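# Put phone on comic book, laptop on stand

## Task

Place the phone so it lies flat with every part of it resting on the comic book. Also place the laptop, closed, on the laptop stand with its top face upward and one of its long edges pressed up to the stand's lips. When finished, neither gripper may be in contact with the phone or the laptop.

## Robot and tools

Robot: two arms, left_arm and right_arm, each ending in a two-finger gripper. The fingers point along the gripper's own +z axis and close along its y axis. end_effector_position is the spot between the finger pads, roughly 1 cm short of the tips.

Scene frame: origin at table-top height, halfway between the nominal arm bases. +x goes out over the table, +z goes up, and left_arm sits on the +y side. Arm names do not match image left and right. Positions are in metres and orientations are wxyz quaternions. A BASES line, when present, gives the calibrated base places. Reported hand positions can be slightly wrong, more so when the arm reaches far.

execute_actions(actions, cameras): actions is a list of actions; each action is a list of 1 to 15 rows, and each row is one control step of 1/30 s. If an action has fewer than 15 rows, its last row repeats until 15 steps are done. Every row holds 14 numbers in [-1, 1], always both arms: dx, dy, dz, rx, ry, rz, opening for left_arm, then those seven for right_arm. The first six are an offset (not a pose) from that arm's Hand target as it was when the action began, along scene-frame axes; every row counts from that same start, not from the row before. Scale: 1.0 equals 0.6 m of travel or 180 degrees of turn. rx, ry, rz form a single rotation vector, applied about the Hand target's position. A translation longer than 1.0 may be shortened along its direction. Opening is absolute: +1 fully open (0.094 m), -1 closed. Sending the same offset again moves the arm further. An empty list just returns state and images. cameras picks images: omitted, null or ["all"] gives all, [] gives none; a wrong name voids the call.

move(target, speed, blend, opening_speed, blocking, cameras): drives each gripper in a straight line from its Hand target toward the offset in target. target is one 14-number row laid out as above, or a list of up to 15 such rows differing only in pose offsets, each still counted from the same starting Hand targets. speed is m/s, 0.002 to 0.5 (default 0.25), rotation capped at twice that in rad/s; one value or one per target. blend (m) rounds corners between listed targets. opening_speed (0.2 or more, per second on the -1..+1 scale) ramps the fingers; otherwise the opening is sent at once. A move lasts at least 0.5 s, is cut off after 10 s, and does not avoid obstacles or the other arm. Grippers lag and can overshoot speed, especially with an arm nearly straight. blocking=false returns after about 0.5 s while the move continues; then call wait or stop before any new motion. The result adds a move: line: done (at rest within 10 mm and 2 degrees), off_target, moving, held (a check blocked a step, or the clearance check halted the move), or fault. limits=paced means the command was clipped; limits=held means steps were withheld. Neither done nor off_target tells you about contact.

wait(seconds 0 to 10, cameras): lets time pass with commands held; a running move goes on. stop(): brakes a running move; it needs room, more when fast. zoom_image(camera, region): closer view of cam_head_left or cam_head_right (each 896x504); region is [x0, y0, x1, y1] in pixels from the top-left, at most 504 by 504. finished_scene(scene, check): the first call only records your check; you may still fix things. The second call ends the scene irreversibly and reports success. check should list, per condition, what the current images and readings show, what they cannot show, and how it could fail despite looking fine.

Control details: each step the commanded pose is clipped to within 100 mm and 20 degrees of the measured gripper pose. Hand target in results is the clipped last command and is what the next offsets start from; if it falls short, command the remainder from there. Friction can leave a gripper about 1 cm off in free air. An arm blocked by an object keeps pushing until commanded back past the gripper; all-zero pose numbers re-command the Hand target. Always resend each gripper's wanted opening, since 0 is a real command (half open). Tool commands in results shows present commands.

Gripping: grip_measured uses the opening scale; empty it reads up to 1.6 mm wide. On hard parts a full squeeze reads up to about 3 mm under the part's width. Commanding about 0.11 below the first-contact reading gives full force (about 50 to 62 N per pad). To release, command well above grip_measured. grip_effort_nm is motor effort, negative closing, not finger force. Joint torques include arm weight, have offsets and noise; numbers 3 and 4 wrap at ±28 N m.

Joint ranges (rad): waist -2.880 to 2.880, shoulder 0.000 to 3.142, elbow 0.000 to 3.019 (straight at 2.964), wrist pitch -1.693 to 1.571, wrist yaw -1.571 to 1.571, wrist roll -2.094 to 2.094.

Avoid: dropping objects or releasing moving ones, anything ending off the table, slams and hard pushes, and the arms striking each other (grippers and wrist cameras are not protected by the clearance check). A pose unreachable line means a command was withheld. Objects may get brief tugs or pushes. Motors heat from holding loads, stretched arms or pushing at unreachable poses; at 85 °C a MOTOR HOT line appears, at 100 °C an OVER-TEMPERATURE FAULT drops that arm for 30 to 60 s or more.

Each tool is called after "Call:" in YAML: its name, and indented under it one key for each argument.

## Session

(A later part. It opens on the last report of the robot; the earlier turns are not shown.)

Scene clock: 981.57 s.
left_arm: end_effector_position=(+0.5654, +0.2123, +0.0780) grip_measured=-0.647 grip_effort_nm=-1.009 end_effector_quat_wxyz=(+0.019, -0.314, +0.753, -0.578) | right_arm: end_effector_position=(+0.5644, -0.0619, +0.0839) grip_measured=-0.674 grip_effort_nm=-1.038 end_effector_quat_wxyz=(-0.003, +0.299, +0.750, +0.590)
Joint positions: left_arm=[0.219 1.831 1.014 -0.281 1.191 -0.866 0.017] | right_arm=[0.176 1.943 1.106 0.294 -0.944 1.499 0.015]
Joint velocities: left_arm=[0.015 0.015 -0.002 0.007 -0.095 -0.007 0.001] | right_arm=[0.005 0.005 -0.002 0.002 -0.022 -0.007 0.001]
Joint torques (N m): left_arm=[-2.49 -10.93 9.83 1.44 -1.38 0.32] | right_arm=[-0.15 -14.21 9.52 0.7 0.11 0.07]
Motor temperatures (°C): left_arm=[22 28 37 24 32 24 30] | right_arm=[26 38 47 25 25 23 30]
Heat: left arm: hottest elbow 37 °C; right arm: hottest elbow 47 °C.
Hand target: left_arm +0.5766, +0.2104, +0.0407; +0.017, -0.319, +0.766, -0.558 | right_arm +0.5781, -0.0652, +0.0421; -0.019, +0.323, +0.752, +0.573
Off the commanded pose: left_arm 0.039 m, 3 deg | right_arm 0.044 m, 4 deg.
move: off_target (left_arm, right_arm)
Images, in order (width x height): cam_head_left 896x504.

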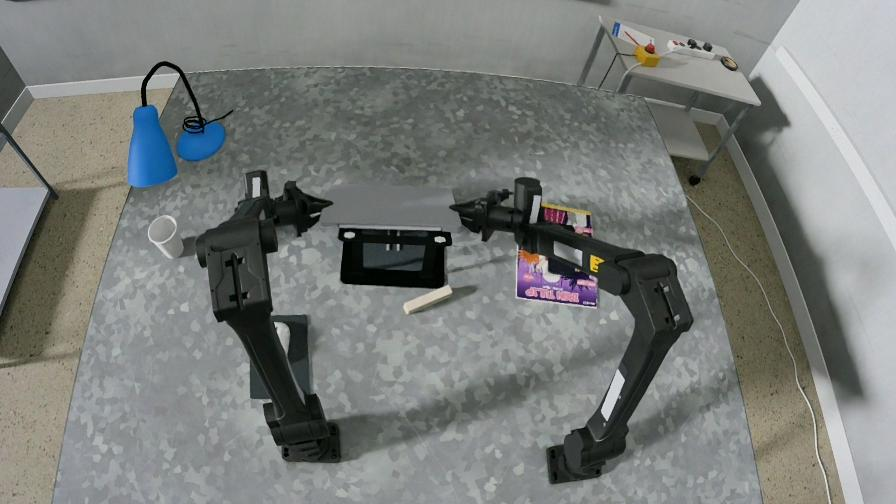

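Call:
move:
  target: [-0.014, 0.002, 0.05, 0, 0, 0, -1, -0.018, 0.004, 0.058, 0, 0, 0, -1]
  speed: 0.03
  cameras: ["cam_head_left"]

Call:
zoom_image:
  camera: "cam_head_left"
  region: [320, 160, 470, 310]

Scene clock: 988.37 s.
left_arm: end_effector_position=(+0.5644, +0.2126, +0.0789) grip_measured=-0.648 grip_effort_nm=-1.009 end_effector_quat_wxyz=(+0.013, -0.319, +0.754, -0.574) | right_arm: end_effector_position=(+0.5637, -0.0632, +0.0846) grip_measured=-0.674 grip_effort_nm=-1.038 end_effector_quat_wxyz=(-0.006, +0.307, +0.753, +0.582)
Joint positions: left_arm=[0.219 1.826 1.021 -0.316 1.183 -0.856 0.017] | right_arm=[0.176 1.932 1.109 0.25 -0.932 1.49 0.015]
Joint velocities: left_arm=[-0.005 -0.015 -0.007 -0.002 0.007 -0.037 0] | right_arm=[-0.015 -0.015 0.012 -0.002 0.022 -0.051 0.001]
Joint torques (N m): left_arm=[-2.9 -15.33 8.79 0.01 -0.95 0.32] | right_arm=[0.62 -19.84 8.51 0.12 -0.08 0.28]
Motor temperatures (°C): left_arm=[22 28 37 24 32 24 30] | right_arm=[26 37 47 25 25 23 30]
Heat: left arm: hottest elbow 37 °C; right arm: hottest elbow 47 °C.
Hand target: left_arm +0.5682, +0.2117, +0.0706; +0.017, -0.319, +0.766, -0.558 | right_arm +0.5680, -0.0624, +0.0771; -0.019, +0.323, +0.753, +0.573
Off the commanded pose: left_arm 0.009 m, 2 deg | right_arm 0.008 m, 3 deg.
move: off_target (right_arm)
Images, in order (width x height): cam_head_left 896x504.

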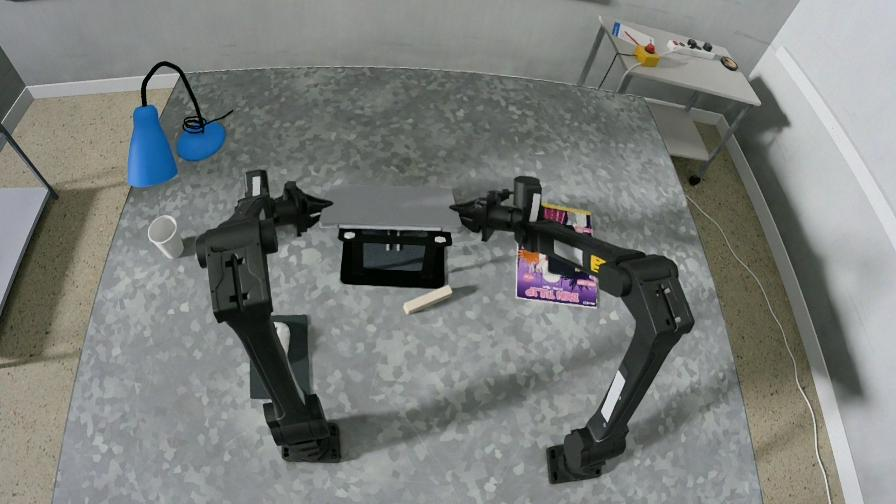

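Scaled by 3.360.

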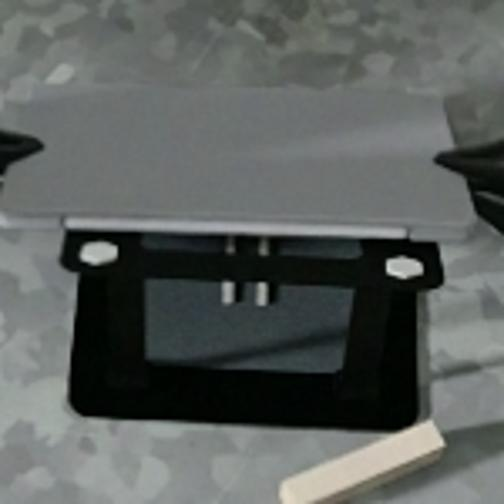

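Call:
move:
  target: [0, 0, 0, 0, 0, 0, -0.35, 0, 0, 0, 0, 0, 0, -0.35]
  opening_speed: 0.3
  cameras: ["cam_head_left"]

Call:
zoom_image:
  camera: "cam_head_left"
  region: [300, 160, 480, 290]

Scene clock: 993.27 s.
left_arm: end_effector_position=(+0.5644, +0.2145, +0.0760) grip_measured=-0.353 grip_effort_nm=0.115 end_effector_quat_wxyz=(+0.020, -0.321, +0.762, -0.563) | right_arm: end_effector_position=(+0.5624, -0.0637, +0.0821) grip_measured=-0.352 grip_effort_nm=0.066 end_effector_quat_wxyz=(-0.015, +0.316, +0.753, +0.577)
Joint positions: left_arm=[0.219 1.823 1.021 -0.329 1.155 -0.838 0.03] | right_arm=[0.176 1.932 1.11 0.229 -0.93 1.498 0.03]
Joint velocities: left_arm=[-0.005 -0.024 -0.007 -0.007 -0.007 -0.051 0.001] | right_arm=[-0.024 -0.015 -0.002 -0.002 -0.051 -0.007 0]
Joint torques (N m): left_arm=[-1.67 -15.09 9.07 0.69 0.07 0.2] | right_arm=[0.67 -19.84 8.44 0.85 -0.11 0.16]
Motor temperatures (°C): left_arm=[22 28 38 24 32 24 30] | right_arm=[26 37 46 25 25 23 30]
Heat: left arm: hottest elbow 38 °C; right arm: hottest elbow 46 °C.
Hand target: left_arm +0.5681, +0.2117, +0.0705; +0.017, -0.319, +0.766, -0.558 | right_arm +0.5679, -0.0624, +0.0771; -0.020, +0.323, +0.753, +0.573
Off the commanded pose: left_arm 0.007 m, 1 deg | right_arm 0.008 m, 1 deg.
move: done
Images, in order (width x height): cam_head_left 896x504.

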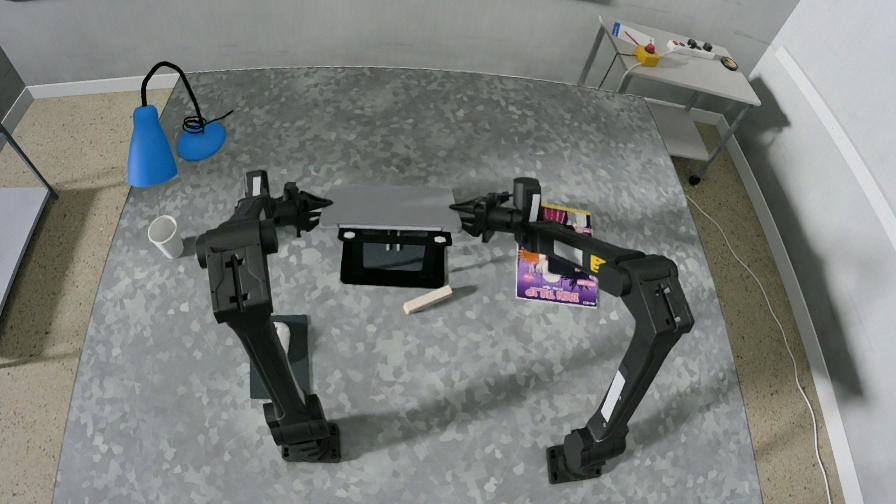

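Scaled by 2.800.

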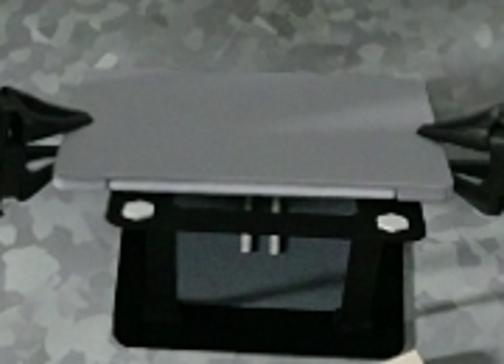

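Call:
move:
  target: [0, 0, 0, 0, 0, 0, 0.0, 0, 0, 0, 0, 0, 0, 0.0]
  opening_speed: 0.4
  cameras: ["cam_head_left"]

Call:
zoom_image:
  camera: "cam_head_left"
  region: [300, 160, 480, 290]

Call:
execute_actions:
  actions: []
  cameras: ["cam_head_right"]

Call:
zoom_image:
  camera: "cam_head_right"
  region: [290, 160, 510, 290]

Scene clock: 997.27 s.
left_arm: end_effector_position=(+0.5643, +0.2151, +0.0732) grip_measured=-0.003 grip_effort_nm=0.129 end_effector_quat_wxyz=(+0.019, -0.324, +0.763, -0.559) | right_arm: end_effector_position=(+0.5624, -0.0639, +0.0816) grip_measured=-0.002 grip_effort_nm=0.066 end_effector_quat_wxyz=(-0.015, +0.318, +0.753, +0.576)
Joint positions: left_arm=[0.219 1.826 1.021 -0.331 1.146 -0.838 0.047] | right_arm=[0.176 1.932 1.11 0.227 -0.928 1.499 0.047]
Joint velocities: left_arm=[0.005 0.005 -0.007 -0.002 0.022 -0.007 0] | right_arm=[-0.005 0.005 -0.002 -0.012 -0.037 0.022 0]
Joint torques (N m): left_arm=[-2.96 -16.21 9.05 0.69 0.42 0.16] | right_arm=[0.67 -19.78 8.44 0.91 -0.17 0.16]
Motor temperatures (°C): left_arm=[22 28 37 24 32 24 30] | right_arm=[26 38 46 25 25 23 29]
Heat: left arm: hottest elbow 37 °C; right arm: hottest elbow 46 °C.
Hand target: left_arm +0.5682, +0.2117, +0.0706; +0.017, -0.319, +0.766, -0.558 | right_arm +0.5680, -0.0625, +0.0771; -0.019, +0.323, +0.753, +0.573
Off the commanded pose: left_arm 0.006 m, 1 deg | right_arm 0.007 m, 1 deg.
move: done
Images, in order (width x height): cam_head_left 896x504.

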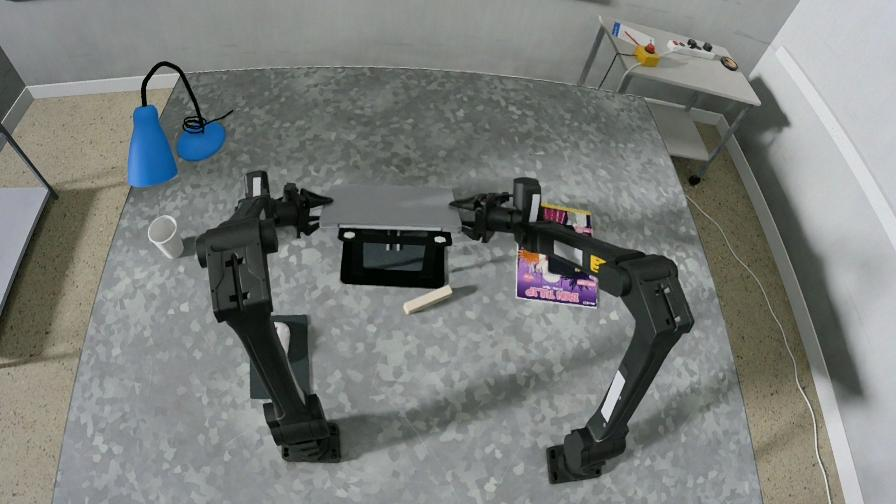

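Scaled by 2.800.

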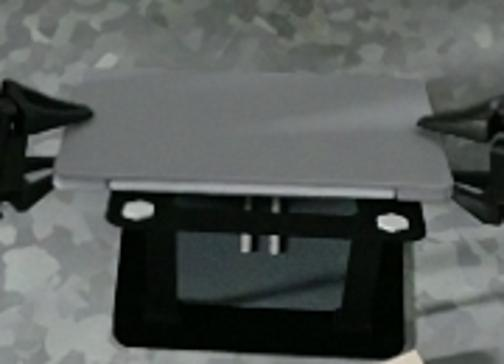

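Scene clock: 997.27 s.
left_arm: end_effector_position=(+0.5643, +0.2151, +0.0732) grip_measured=-0.003 grip_effort_nm=0.129 end_effector_quat_wxyz=(+0.019, -0.324, +0.763, -0.559) | right_arm: end_effector_position=(+0.5624, -0.0639, +0.0816) grip_measured=-0.002 grip_effort_nm=0.066 end_effector_quat_wxyz=(-0.015, +0.318, +0.753, +0.576)
Joint positions: left_arm=[0.219 1.826 1.021 -0.331 1.146 -0.838 0.047] | right_arm=[0.176 1.932 1.11 0.227 -0.928 1.499 0.047]
Joint velocities: left_arm=[0.005 0.005 -0.007 -0.002 0.022 -0.007 0] | right_arm=[-0.005 0.005 -0.002 -0.012 -0.037 0.022 0]
Joint torques (N m): left_arm=[-2.96 -16.21 9.05 0.69 0.42 0.16] | right_arm=[0.67 -19.78 8.44 0.91 -0.17 0.16]
Motor temperatures (°C): left_arm=[22 28 37 24 32 24 30] | right_arm=[26 38 46 25 25 23 29]
Heat: left arm: hottest elbow 37 °C; right arm: hottest elbow 46 °C.
Hand target: left_arm +0.5682, +0.2117, +0.0706; +0.017, -0.319, +0.766, -0.558 | right_arm +0.5680, -0.0625, +0.0771; -0.019, +0.323, +0.753, +0.573
Tool commands: left_gripper/opening=+0.0 right_gripper/opening=+0.0
Off the commanded pose: left_arm 0.006 m, 1 deg | right_arm 0.007 m, 1 deg.
Images, in order (width x height): cam_head_right 896x504.

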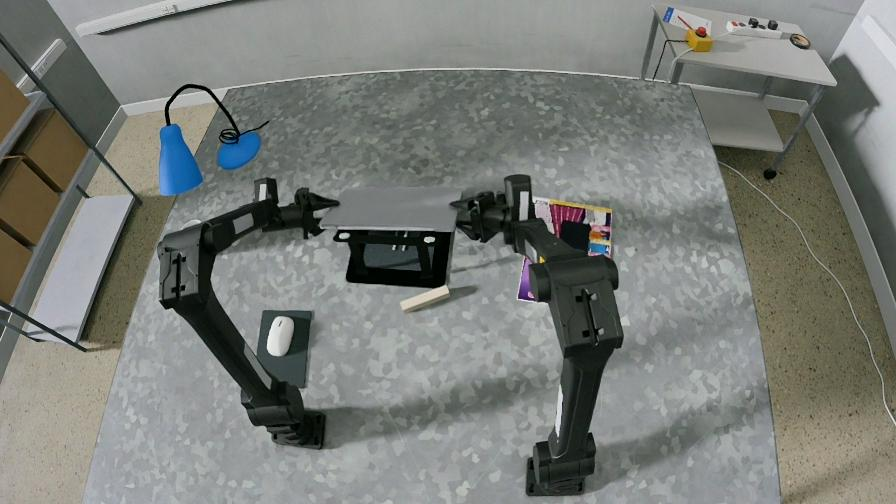

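Scaled by 2.291.

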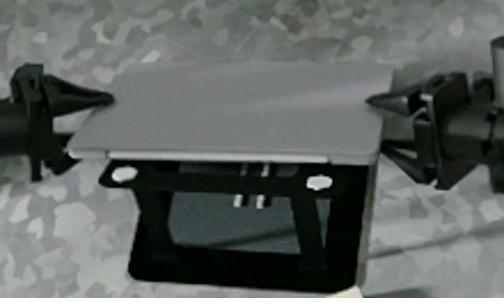

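Call:
move:
  target: [-0.055, 0.118, 0.052, 0, 0, 0, 0.0, -0.052, -0.123, 0.047, 0, 0, 0, 0.0]
  speed: 0.06

Call:
zoom_image:
  camera: "cam_head_left"
  region: [300, 160, 480, 290]

Call:
zoom_image:
  camera: "cam_head_right"
  region: [290, 160, 510, 290]

Scene clock: 1004.47 s.
left_arm: end_effector_position=(+0.5154, +0.2678, +0.0804) grip_measured=-0.001 grip_effort_nm=0.085 end_effector_quat_wxyz=(-0.014, -0.332, +0.762, -0.556) | right_arm: end_effector_position=(+0.5411, -0.1296, +0.1039) grip_measured=-0.001 grip_effort_nm=0.066 end_effector_quat_wxyz=(-0.020, +0.321, +0.752, +0.575)
Joint positions: left_arm=[0.359 1.814 1.059 -0.821 1.179 -0.431 0.047] | right_arm=[0.056 1.831 1.051 0.067 -1.027 1.372 0.047]
Joint velocities: left_arm=[-0.015 0.005 0.007 0.012 -0.022 -0.037 0] | right_arm=[0.005 -0.005 -0.002 0.002 -0.007 -0.007 -0.001]
Joint torques (N m): left_arm=[-1.03 -16.97 12.42 -0.13 0.58 0.13] | right_arm=[-0.21 -21.13 6.13 0.81 -0.41 0.02]
Motor temperatures (°C): left_arm=[22 28 37 24 31 24 30] | right_arm=[26 39 46 25 25 23 29]
Heat: left arm: hottest elbow 37 °C; right arm: hottest elbow 46 °C.
Hand target: left_arm +0.5352, +0.2825, +0.1005; +0.016, -0.319, +0.767, -0.557 | right_arm +0.5365, -0.1356, +0.1066; -0.019, +0.323, +0.752, +0.574
Off the commanded pose: left_arm 0.033 m, 4 deg | right_arm 0.008 m, 0 deg.
move: off_target (left_arm)

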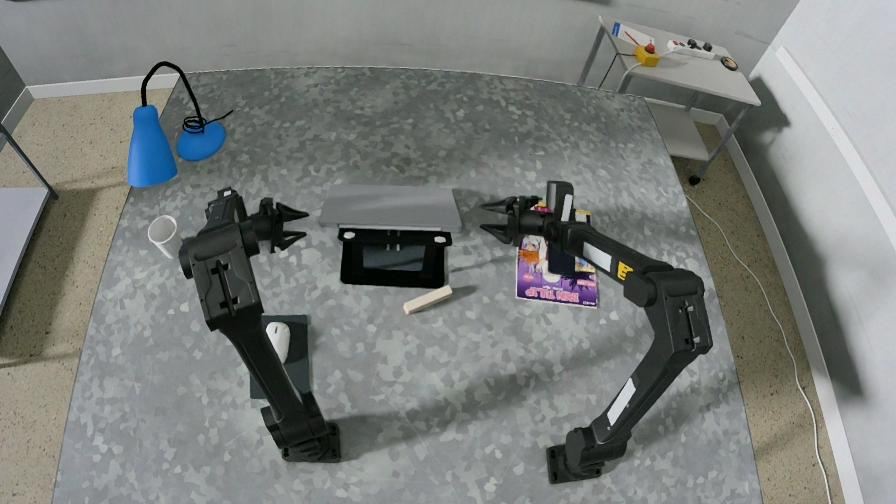

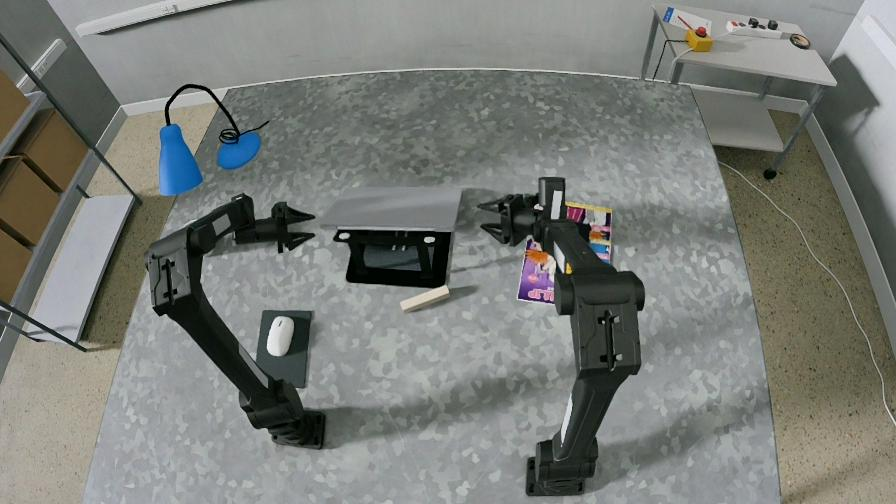

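Scaled by 2.800.

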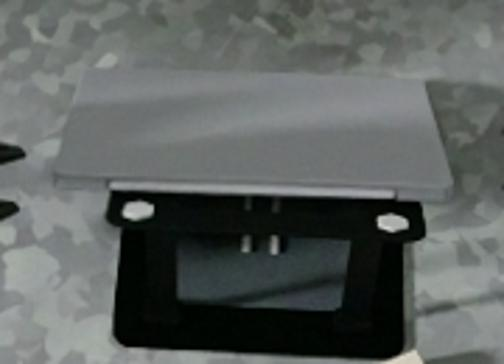

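Scaled by 2.291.

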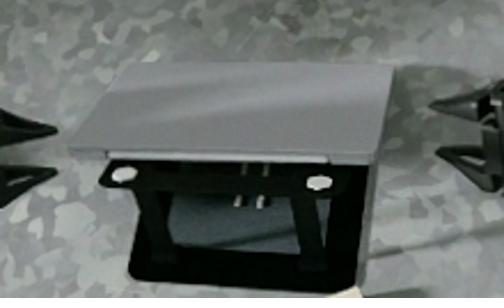

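Call:
zoom_image:
  camera: "cam_head_left"
  region: [310, 170, 400, 220]

Call:
zoom_image:
  camera: "cam_head_left"
  region: [400, 170, 490, 250]

Call:
zoom_image:
  camera: "cam_head_right"
  region: [400, 170, 490, 250]

Call:
zoom_image:
  camera: "cam_head_left"
  region: [310, 200, 400, 250]

Scaled by 5.600.

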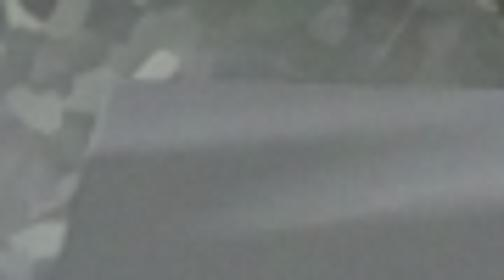

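Scaled by 5.600.

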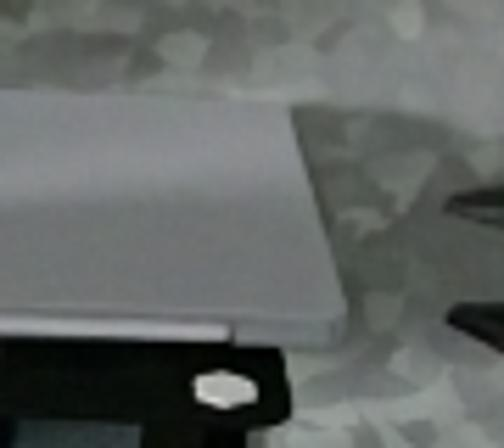

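Scaled by 5.600.

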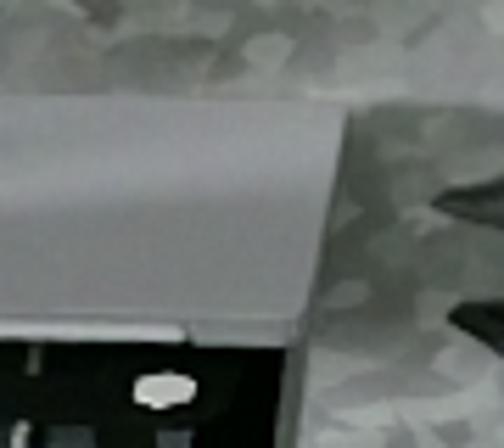

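Scaled by 5.600.

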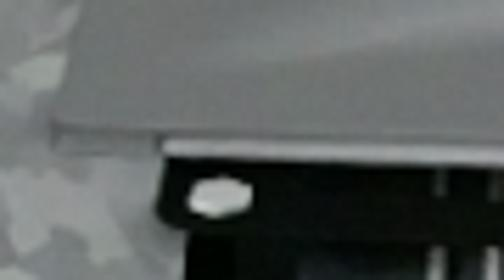

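Call:
zoom_image:
  camera: "cam_head_left"
  region: [310, 150, 490, 220]

Call:
zoom_image:
  camera: "cam_head_right"
  region: [310, 150, 490, 220]

Call:
zoom_image:
  camera: "cam_head_left"
  region: [320, 220, 480, 320]

Call:
zoom_image:
  camera: "cam_head_right"
  region: [320, 220, 480, 320]

Scaled by 2.800.

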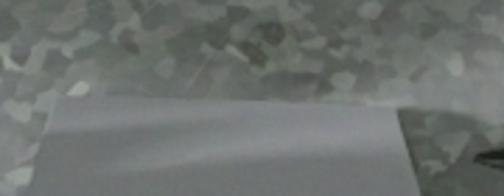

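Scaled by 2.800.

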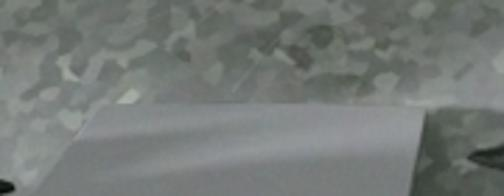

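Scaled by 3.150.

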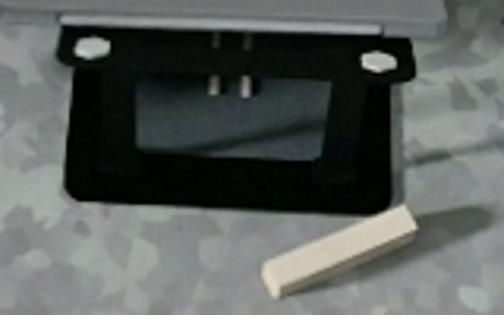

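Scaled by 3.150.

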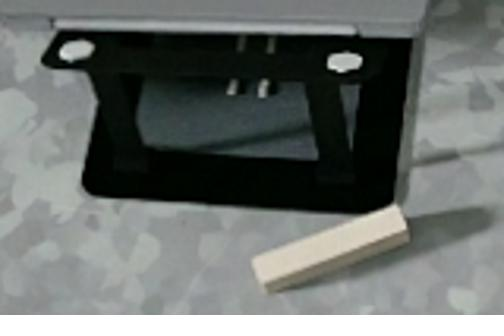

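Call:
move:
  target: [-0.12, 0.08, 0.15, 0, 0, 0, 0.0, -0.10, -0.08, 0.2, 0, 0, 0, 0.0]
  speed: 0.12

Call:
zoom_image:
  camera: "cam_head_left"
  region: [300, 150, 480, 300]

Call:
zoom_image:
  camera: "cam_head_left"
  region: [480, 170, 640, 320]

Call:
zoom_image:
  camera: "cam_head_right"
  region: [480, 170, 640, 320]

Scene clock: 1039.20 s.
left_arm: end_effector_position=(+0.4487, +0.3171, +0.1682) grip_measured=-0.001 grip_effort_nm=0.085 end_effector_quat_wxyz=(-0.015, -0.332, +0.758, -0.562) | right_arm: end_effector_position=(+0.4792, -0.1764, +0.2252) grip_measured=-0.001 grip_effort_nm=0.066 end_effector_quat_wxyz=(-0.022, +0.322, +0.753, +0.574)
Joint positions: left_arm=[0.531 1.666 1.109 -1.427 1.157 0.006 0.047] | right_arm=[-0.04 1.495 1.02 -0.363 -1.097 1.234 0.047]
Joint velocities: left_arm=[-0.015 -0.005 0.007 -0.002 0.037 -0.022 0] | right_arm=[-0.005 -0.005 0.007 -0.002 -0.037 0.007 -0.001]
Joint torques (N m): left_arm=[0.03 -16.03 13.45 -0.57 0.37 0.13] | right_arm=[-0.32 -16.26 8.69 0.66 -0.47 0.02]
Motor temperatures (°C): left_arm=[22 29 39 23 30 24 29] | right_arm=[26 42 43 25 25 23 28]
Heat: left arm: hottest elbow 39 °C; right arm: hottest elbow 43 °C.
Hand target: left_arm +0.4625, +0.3314, +0.1893; +0.014, -0.318, +0.767, -0.557 | right_arm +0.4787, -0.1824, +0.2282; -0.019, +0.324, +0.752, +0.574
Off the commanded pose: left_arm 0.030 m, 4 deg | right_arm 0.008 m, 0 deg.
move: off_target (left_arm)

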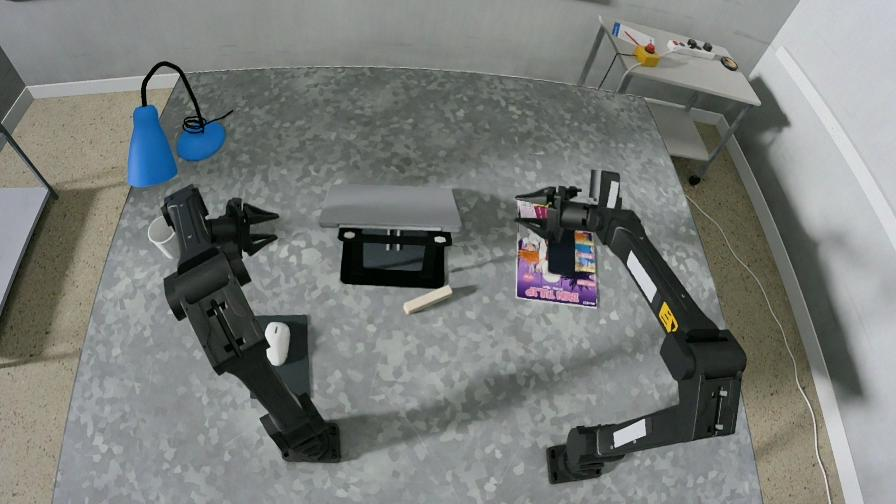

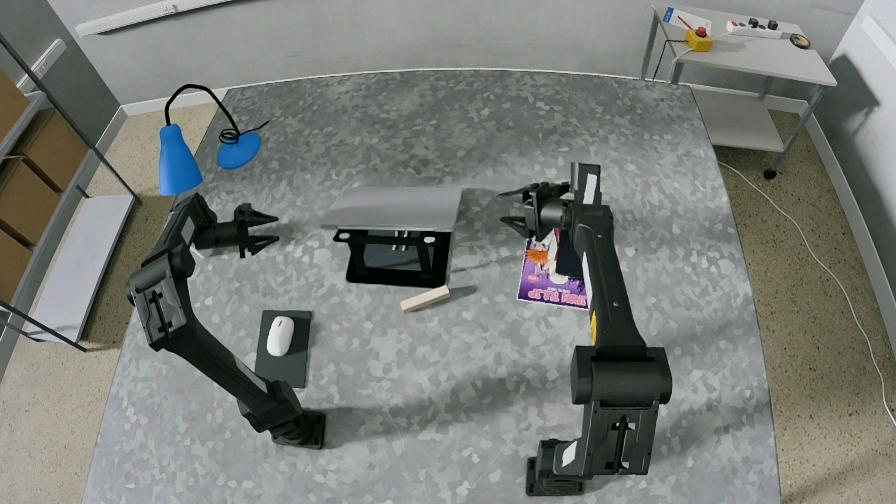

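Scaled by 2.800.

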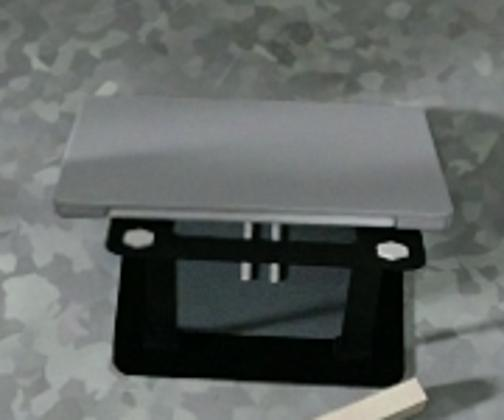

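Scaled by 3.150.

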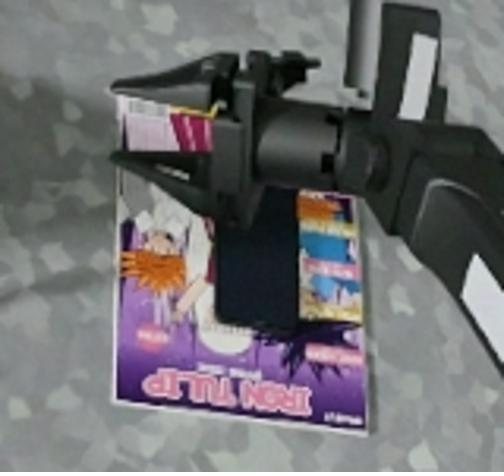

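Scaled by 3.150.

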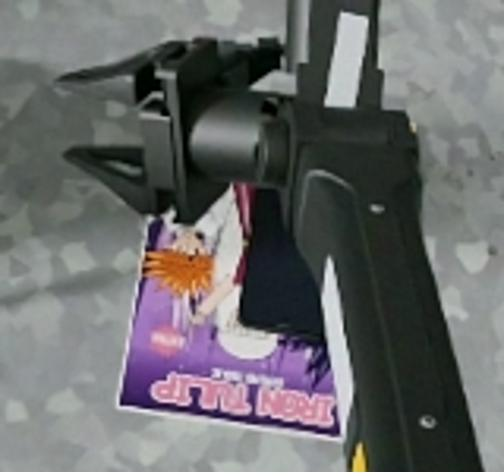

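Call:
finished_scene:
  scene: 2
  check: "Phone: the left zoom shows it flat with comic border visible around the visible edges; the gripper hides its far end in this view, but earlier clear views showed it wholly on the comic, and nothing has touched it since. Laptop: top face up, closed, and unmoved after both grippers opened and retreated. It slid flush down the plate at a constant slope, then both hands stalled at once against the lips. Its near edge is parallel to the pad bar. The far edge is low, at lip height, and hides the lips, so the contact itself cannot be seen; it could be missed if it rides over the lips, but no rise was seen while sliding. Both grippers are well clear of the laptop and phone."

This call ended nothing. Check each condition that your pictures could not show: look closer or test it, and mend what is not met. Then call finished_scene again.

Call:
move:
  target: [0, 0, 0, 0, 0, 0, 0.0, -0.2, -0.05, 0.1, 0, 0, 0, 0.0]
  speed: 0.15

Call:
zoom_image:
  camera: "cam_head_left"
  region: [490, 170, 620, 320]

Call:
zoom_image:
  camera: "cam_head_right"
  region: [500, 170, 630, 320]

Call:
zoom_image:
  camera: "cam_head_left"
  region: [350, 165, 440, 215]

Scene clock: 1052.40 s.
left_arm: end_effector_position=(+0.4486, +0.3171, +0.1682) grip_measured=-0.001 grip_effort_nm=0.085 end_effector_quat_wxyz=(-0.015, -0.331, +0.758, -0.562) | right_arm: end_effector_position=(+0.3632, -0.2064, +0.2953) grip_measured=-0.001 grip_effort_nm=0.066 end_effector_quat_wxyz=(-0.016, +0.317, +0.753, +0.576)
Joint positions: left_arm=[0.531 1.666 1.109 -1.427 1.157 0.008 0.047] | right_arm=[-0.14 1.135 0.903 -0.757 -1.158 1.05 0.047]
Joint velocities: left_arm=[-0.005 0.005 0.002 -0.002 0.066 0.007 -0.001] | right_arm=[0.005 0.015 0.002 -0.007 -0.037 -0.037 0]
Joint torques (N m): left_arm=[-0.56 -15.15 13.41 -0.87 0.39 0.15] | right_arm=[-0.32 -9.99 8.51 0.5 -0.53 0.04]
Motor temperatures (°C): left_arm=[22 29 41 23 30 24 29] | right_arm=[26 40 44 25 25 23 28]
Heat: left arm: hottest elbow 41 °C; right arm: hottest elbow 44 °C.
Hand target: left_arm +0.4625, +0.3314, +0.1893; +0.014, -0.318, +0.767, -0.557 | right_arm +0.3601, -0.2108, +0.2910; -0.018, +0.324, +0.751, +0.575
Off the commanded pose: left_arm 0.029 m, 4 deg | right_arm 0.010 m, 1 deg.
move: off_target (left_arm)

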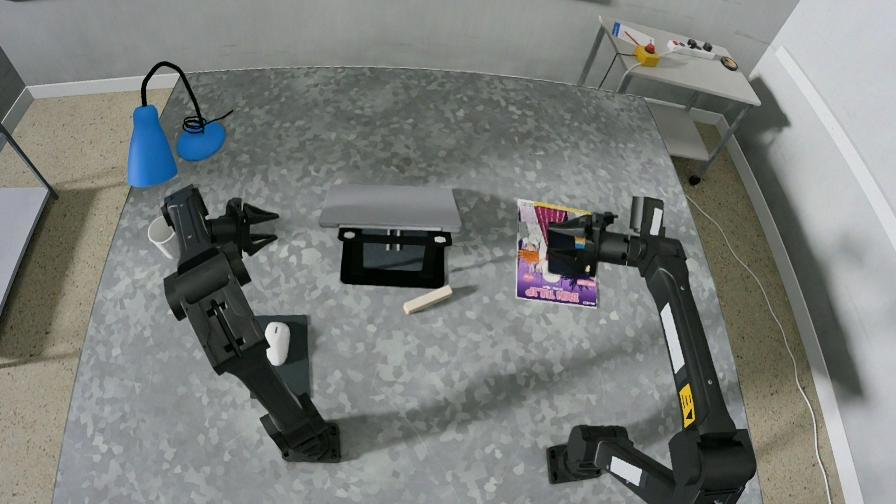

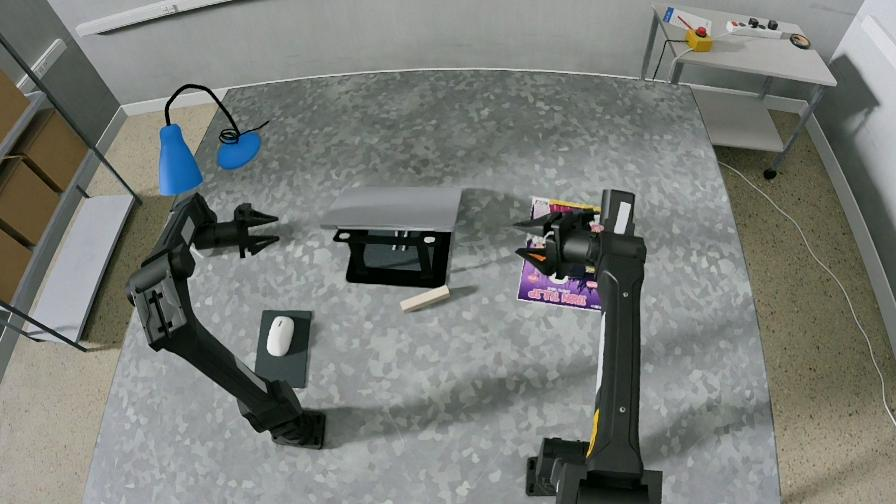

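Scaled by 3.360.

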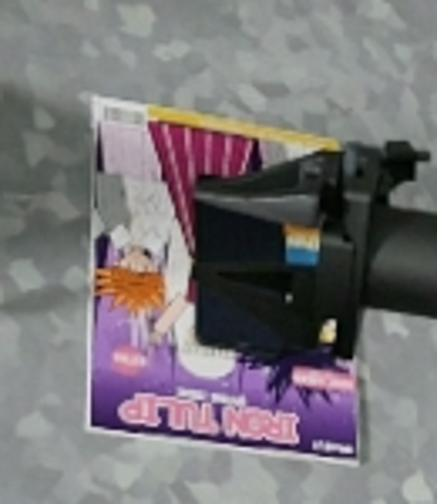

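Scaled by 3.360.

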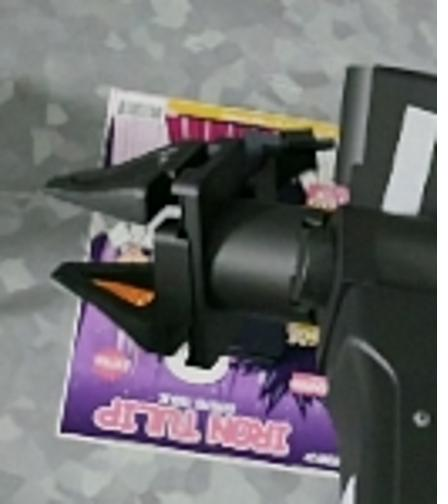

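Scaled by 5.600.

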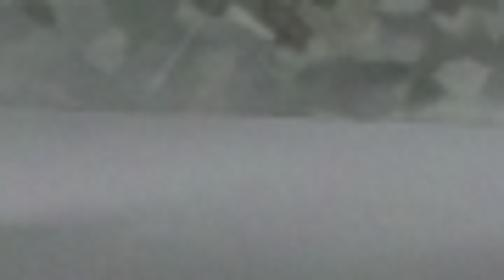

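Call:
finished_scene:
  scene: 2
  check: "Phone: with the arm moved aside, the phone lies flat inside the comic; its far, left and near edges show comic around them, and comic shows to its right too. Laptop: its far top edge is only about 1 px beyond the known lip-tip rows. Riding on the lips would put it at least 5 px beyond. It stalled against the lips on both sides, and is flush at the near bar and parallel to it, top up and closed. It did not move after release. The lip contact itself stays hidden behind the laptop. Both grippers are far from both objects and nothing has fallen."

The scene is finished: the task was done.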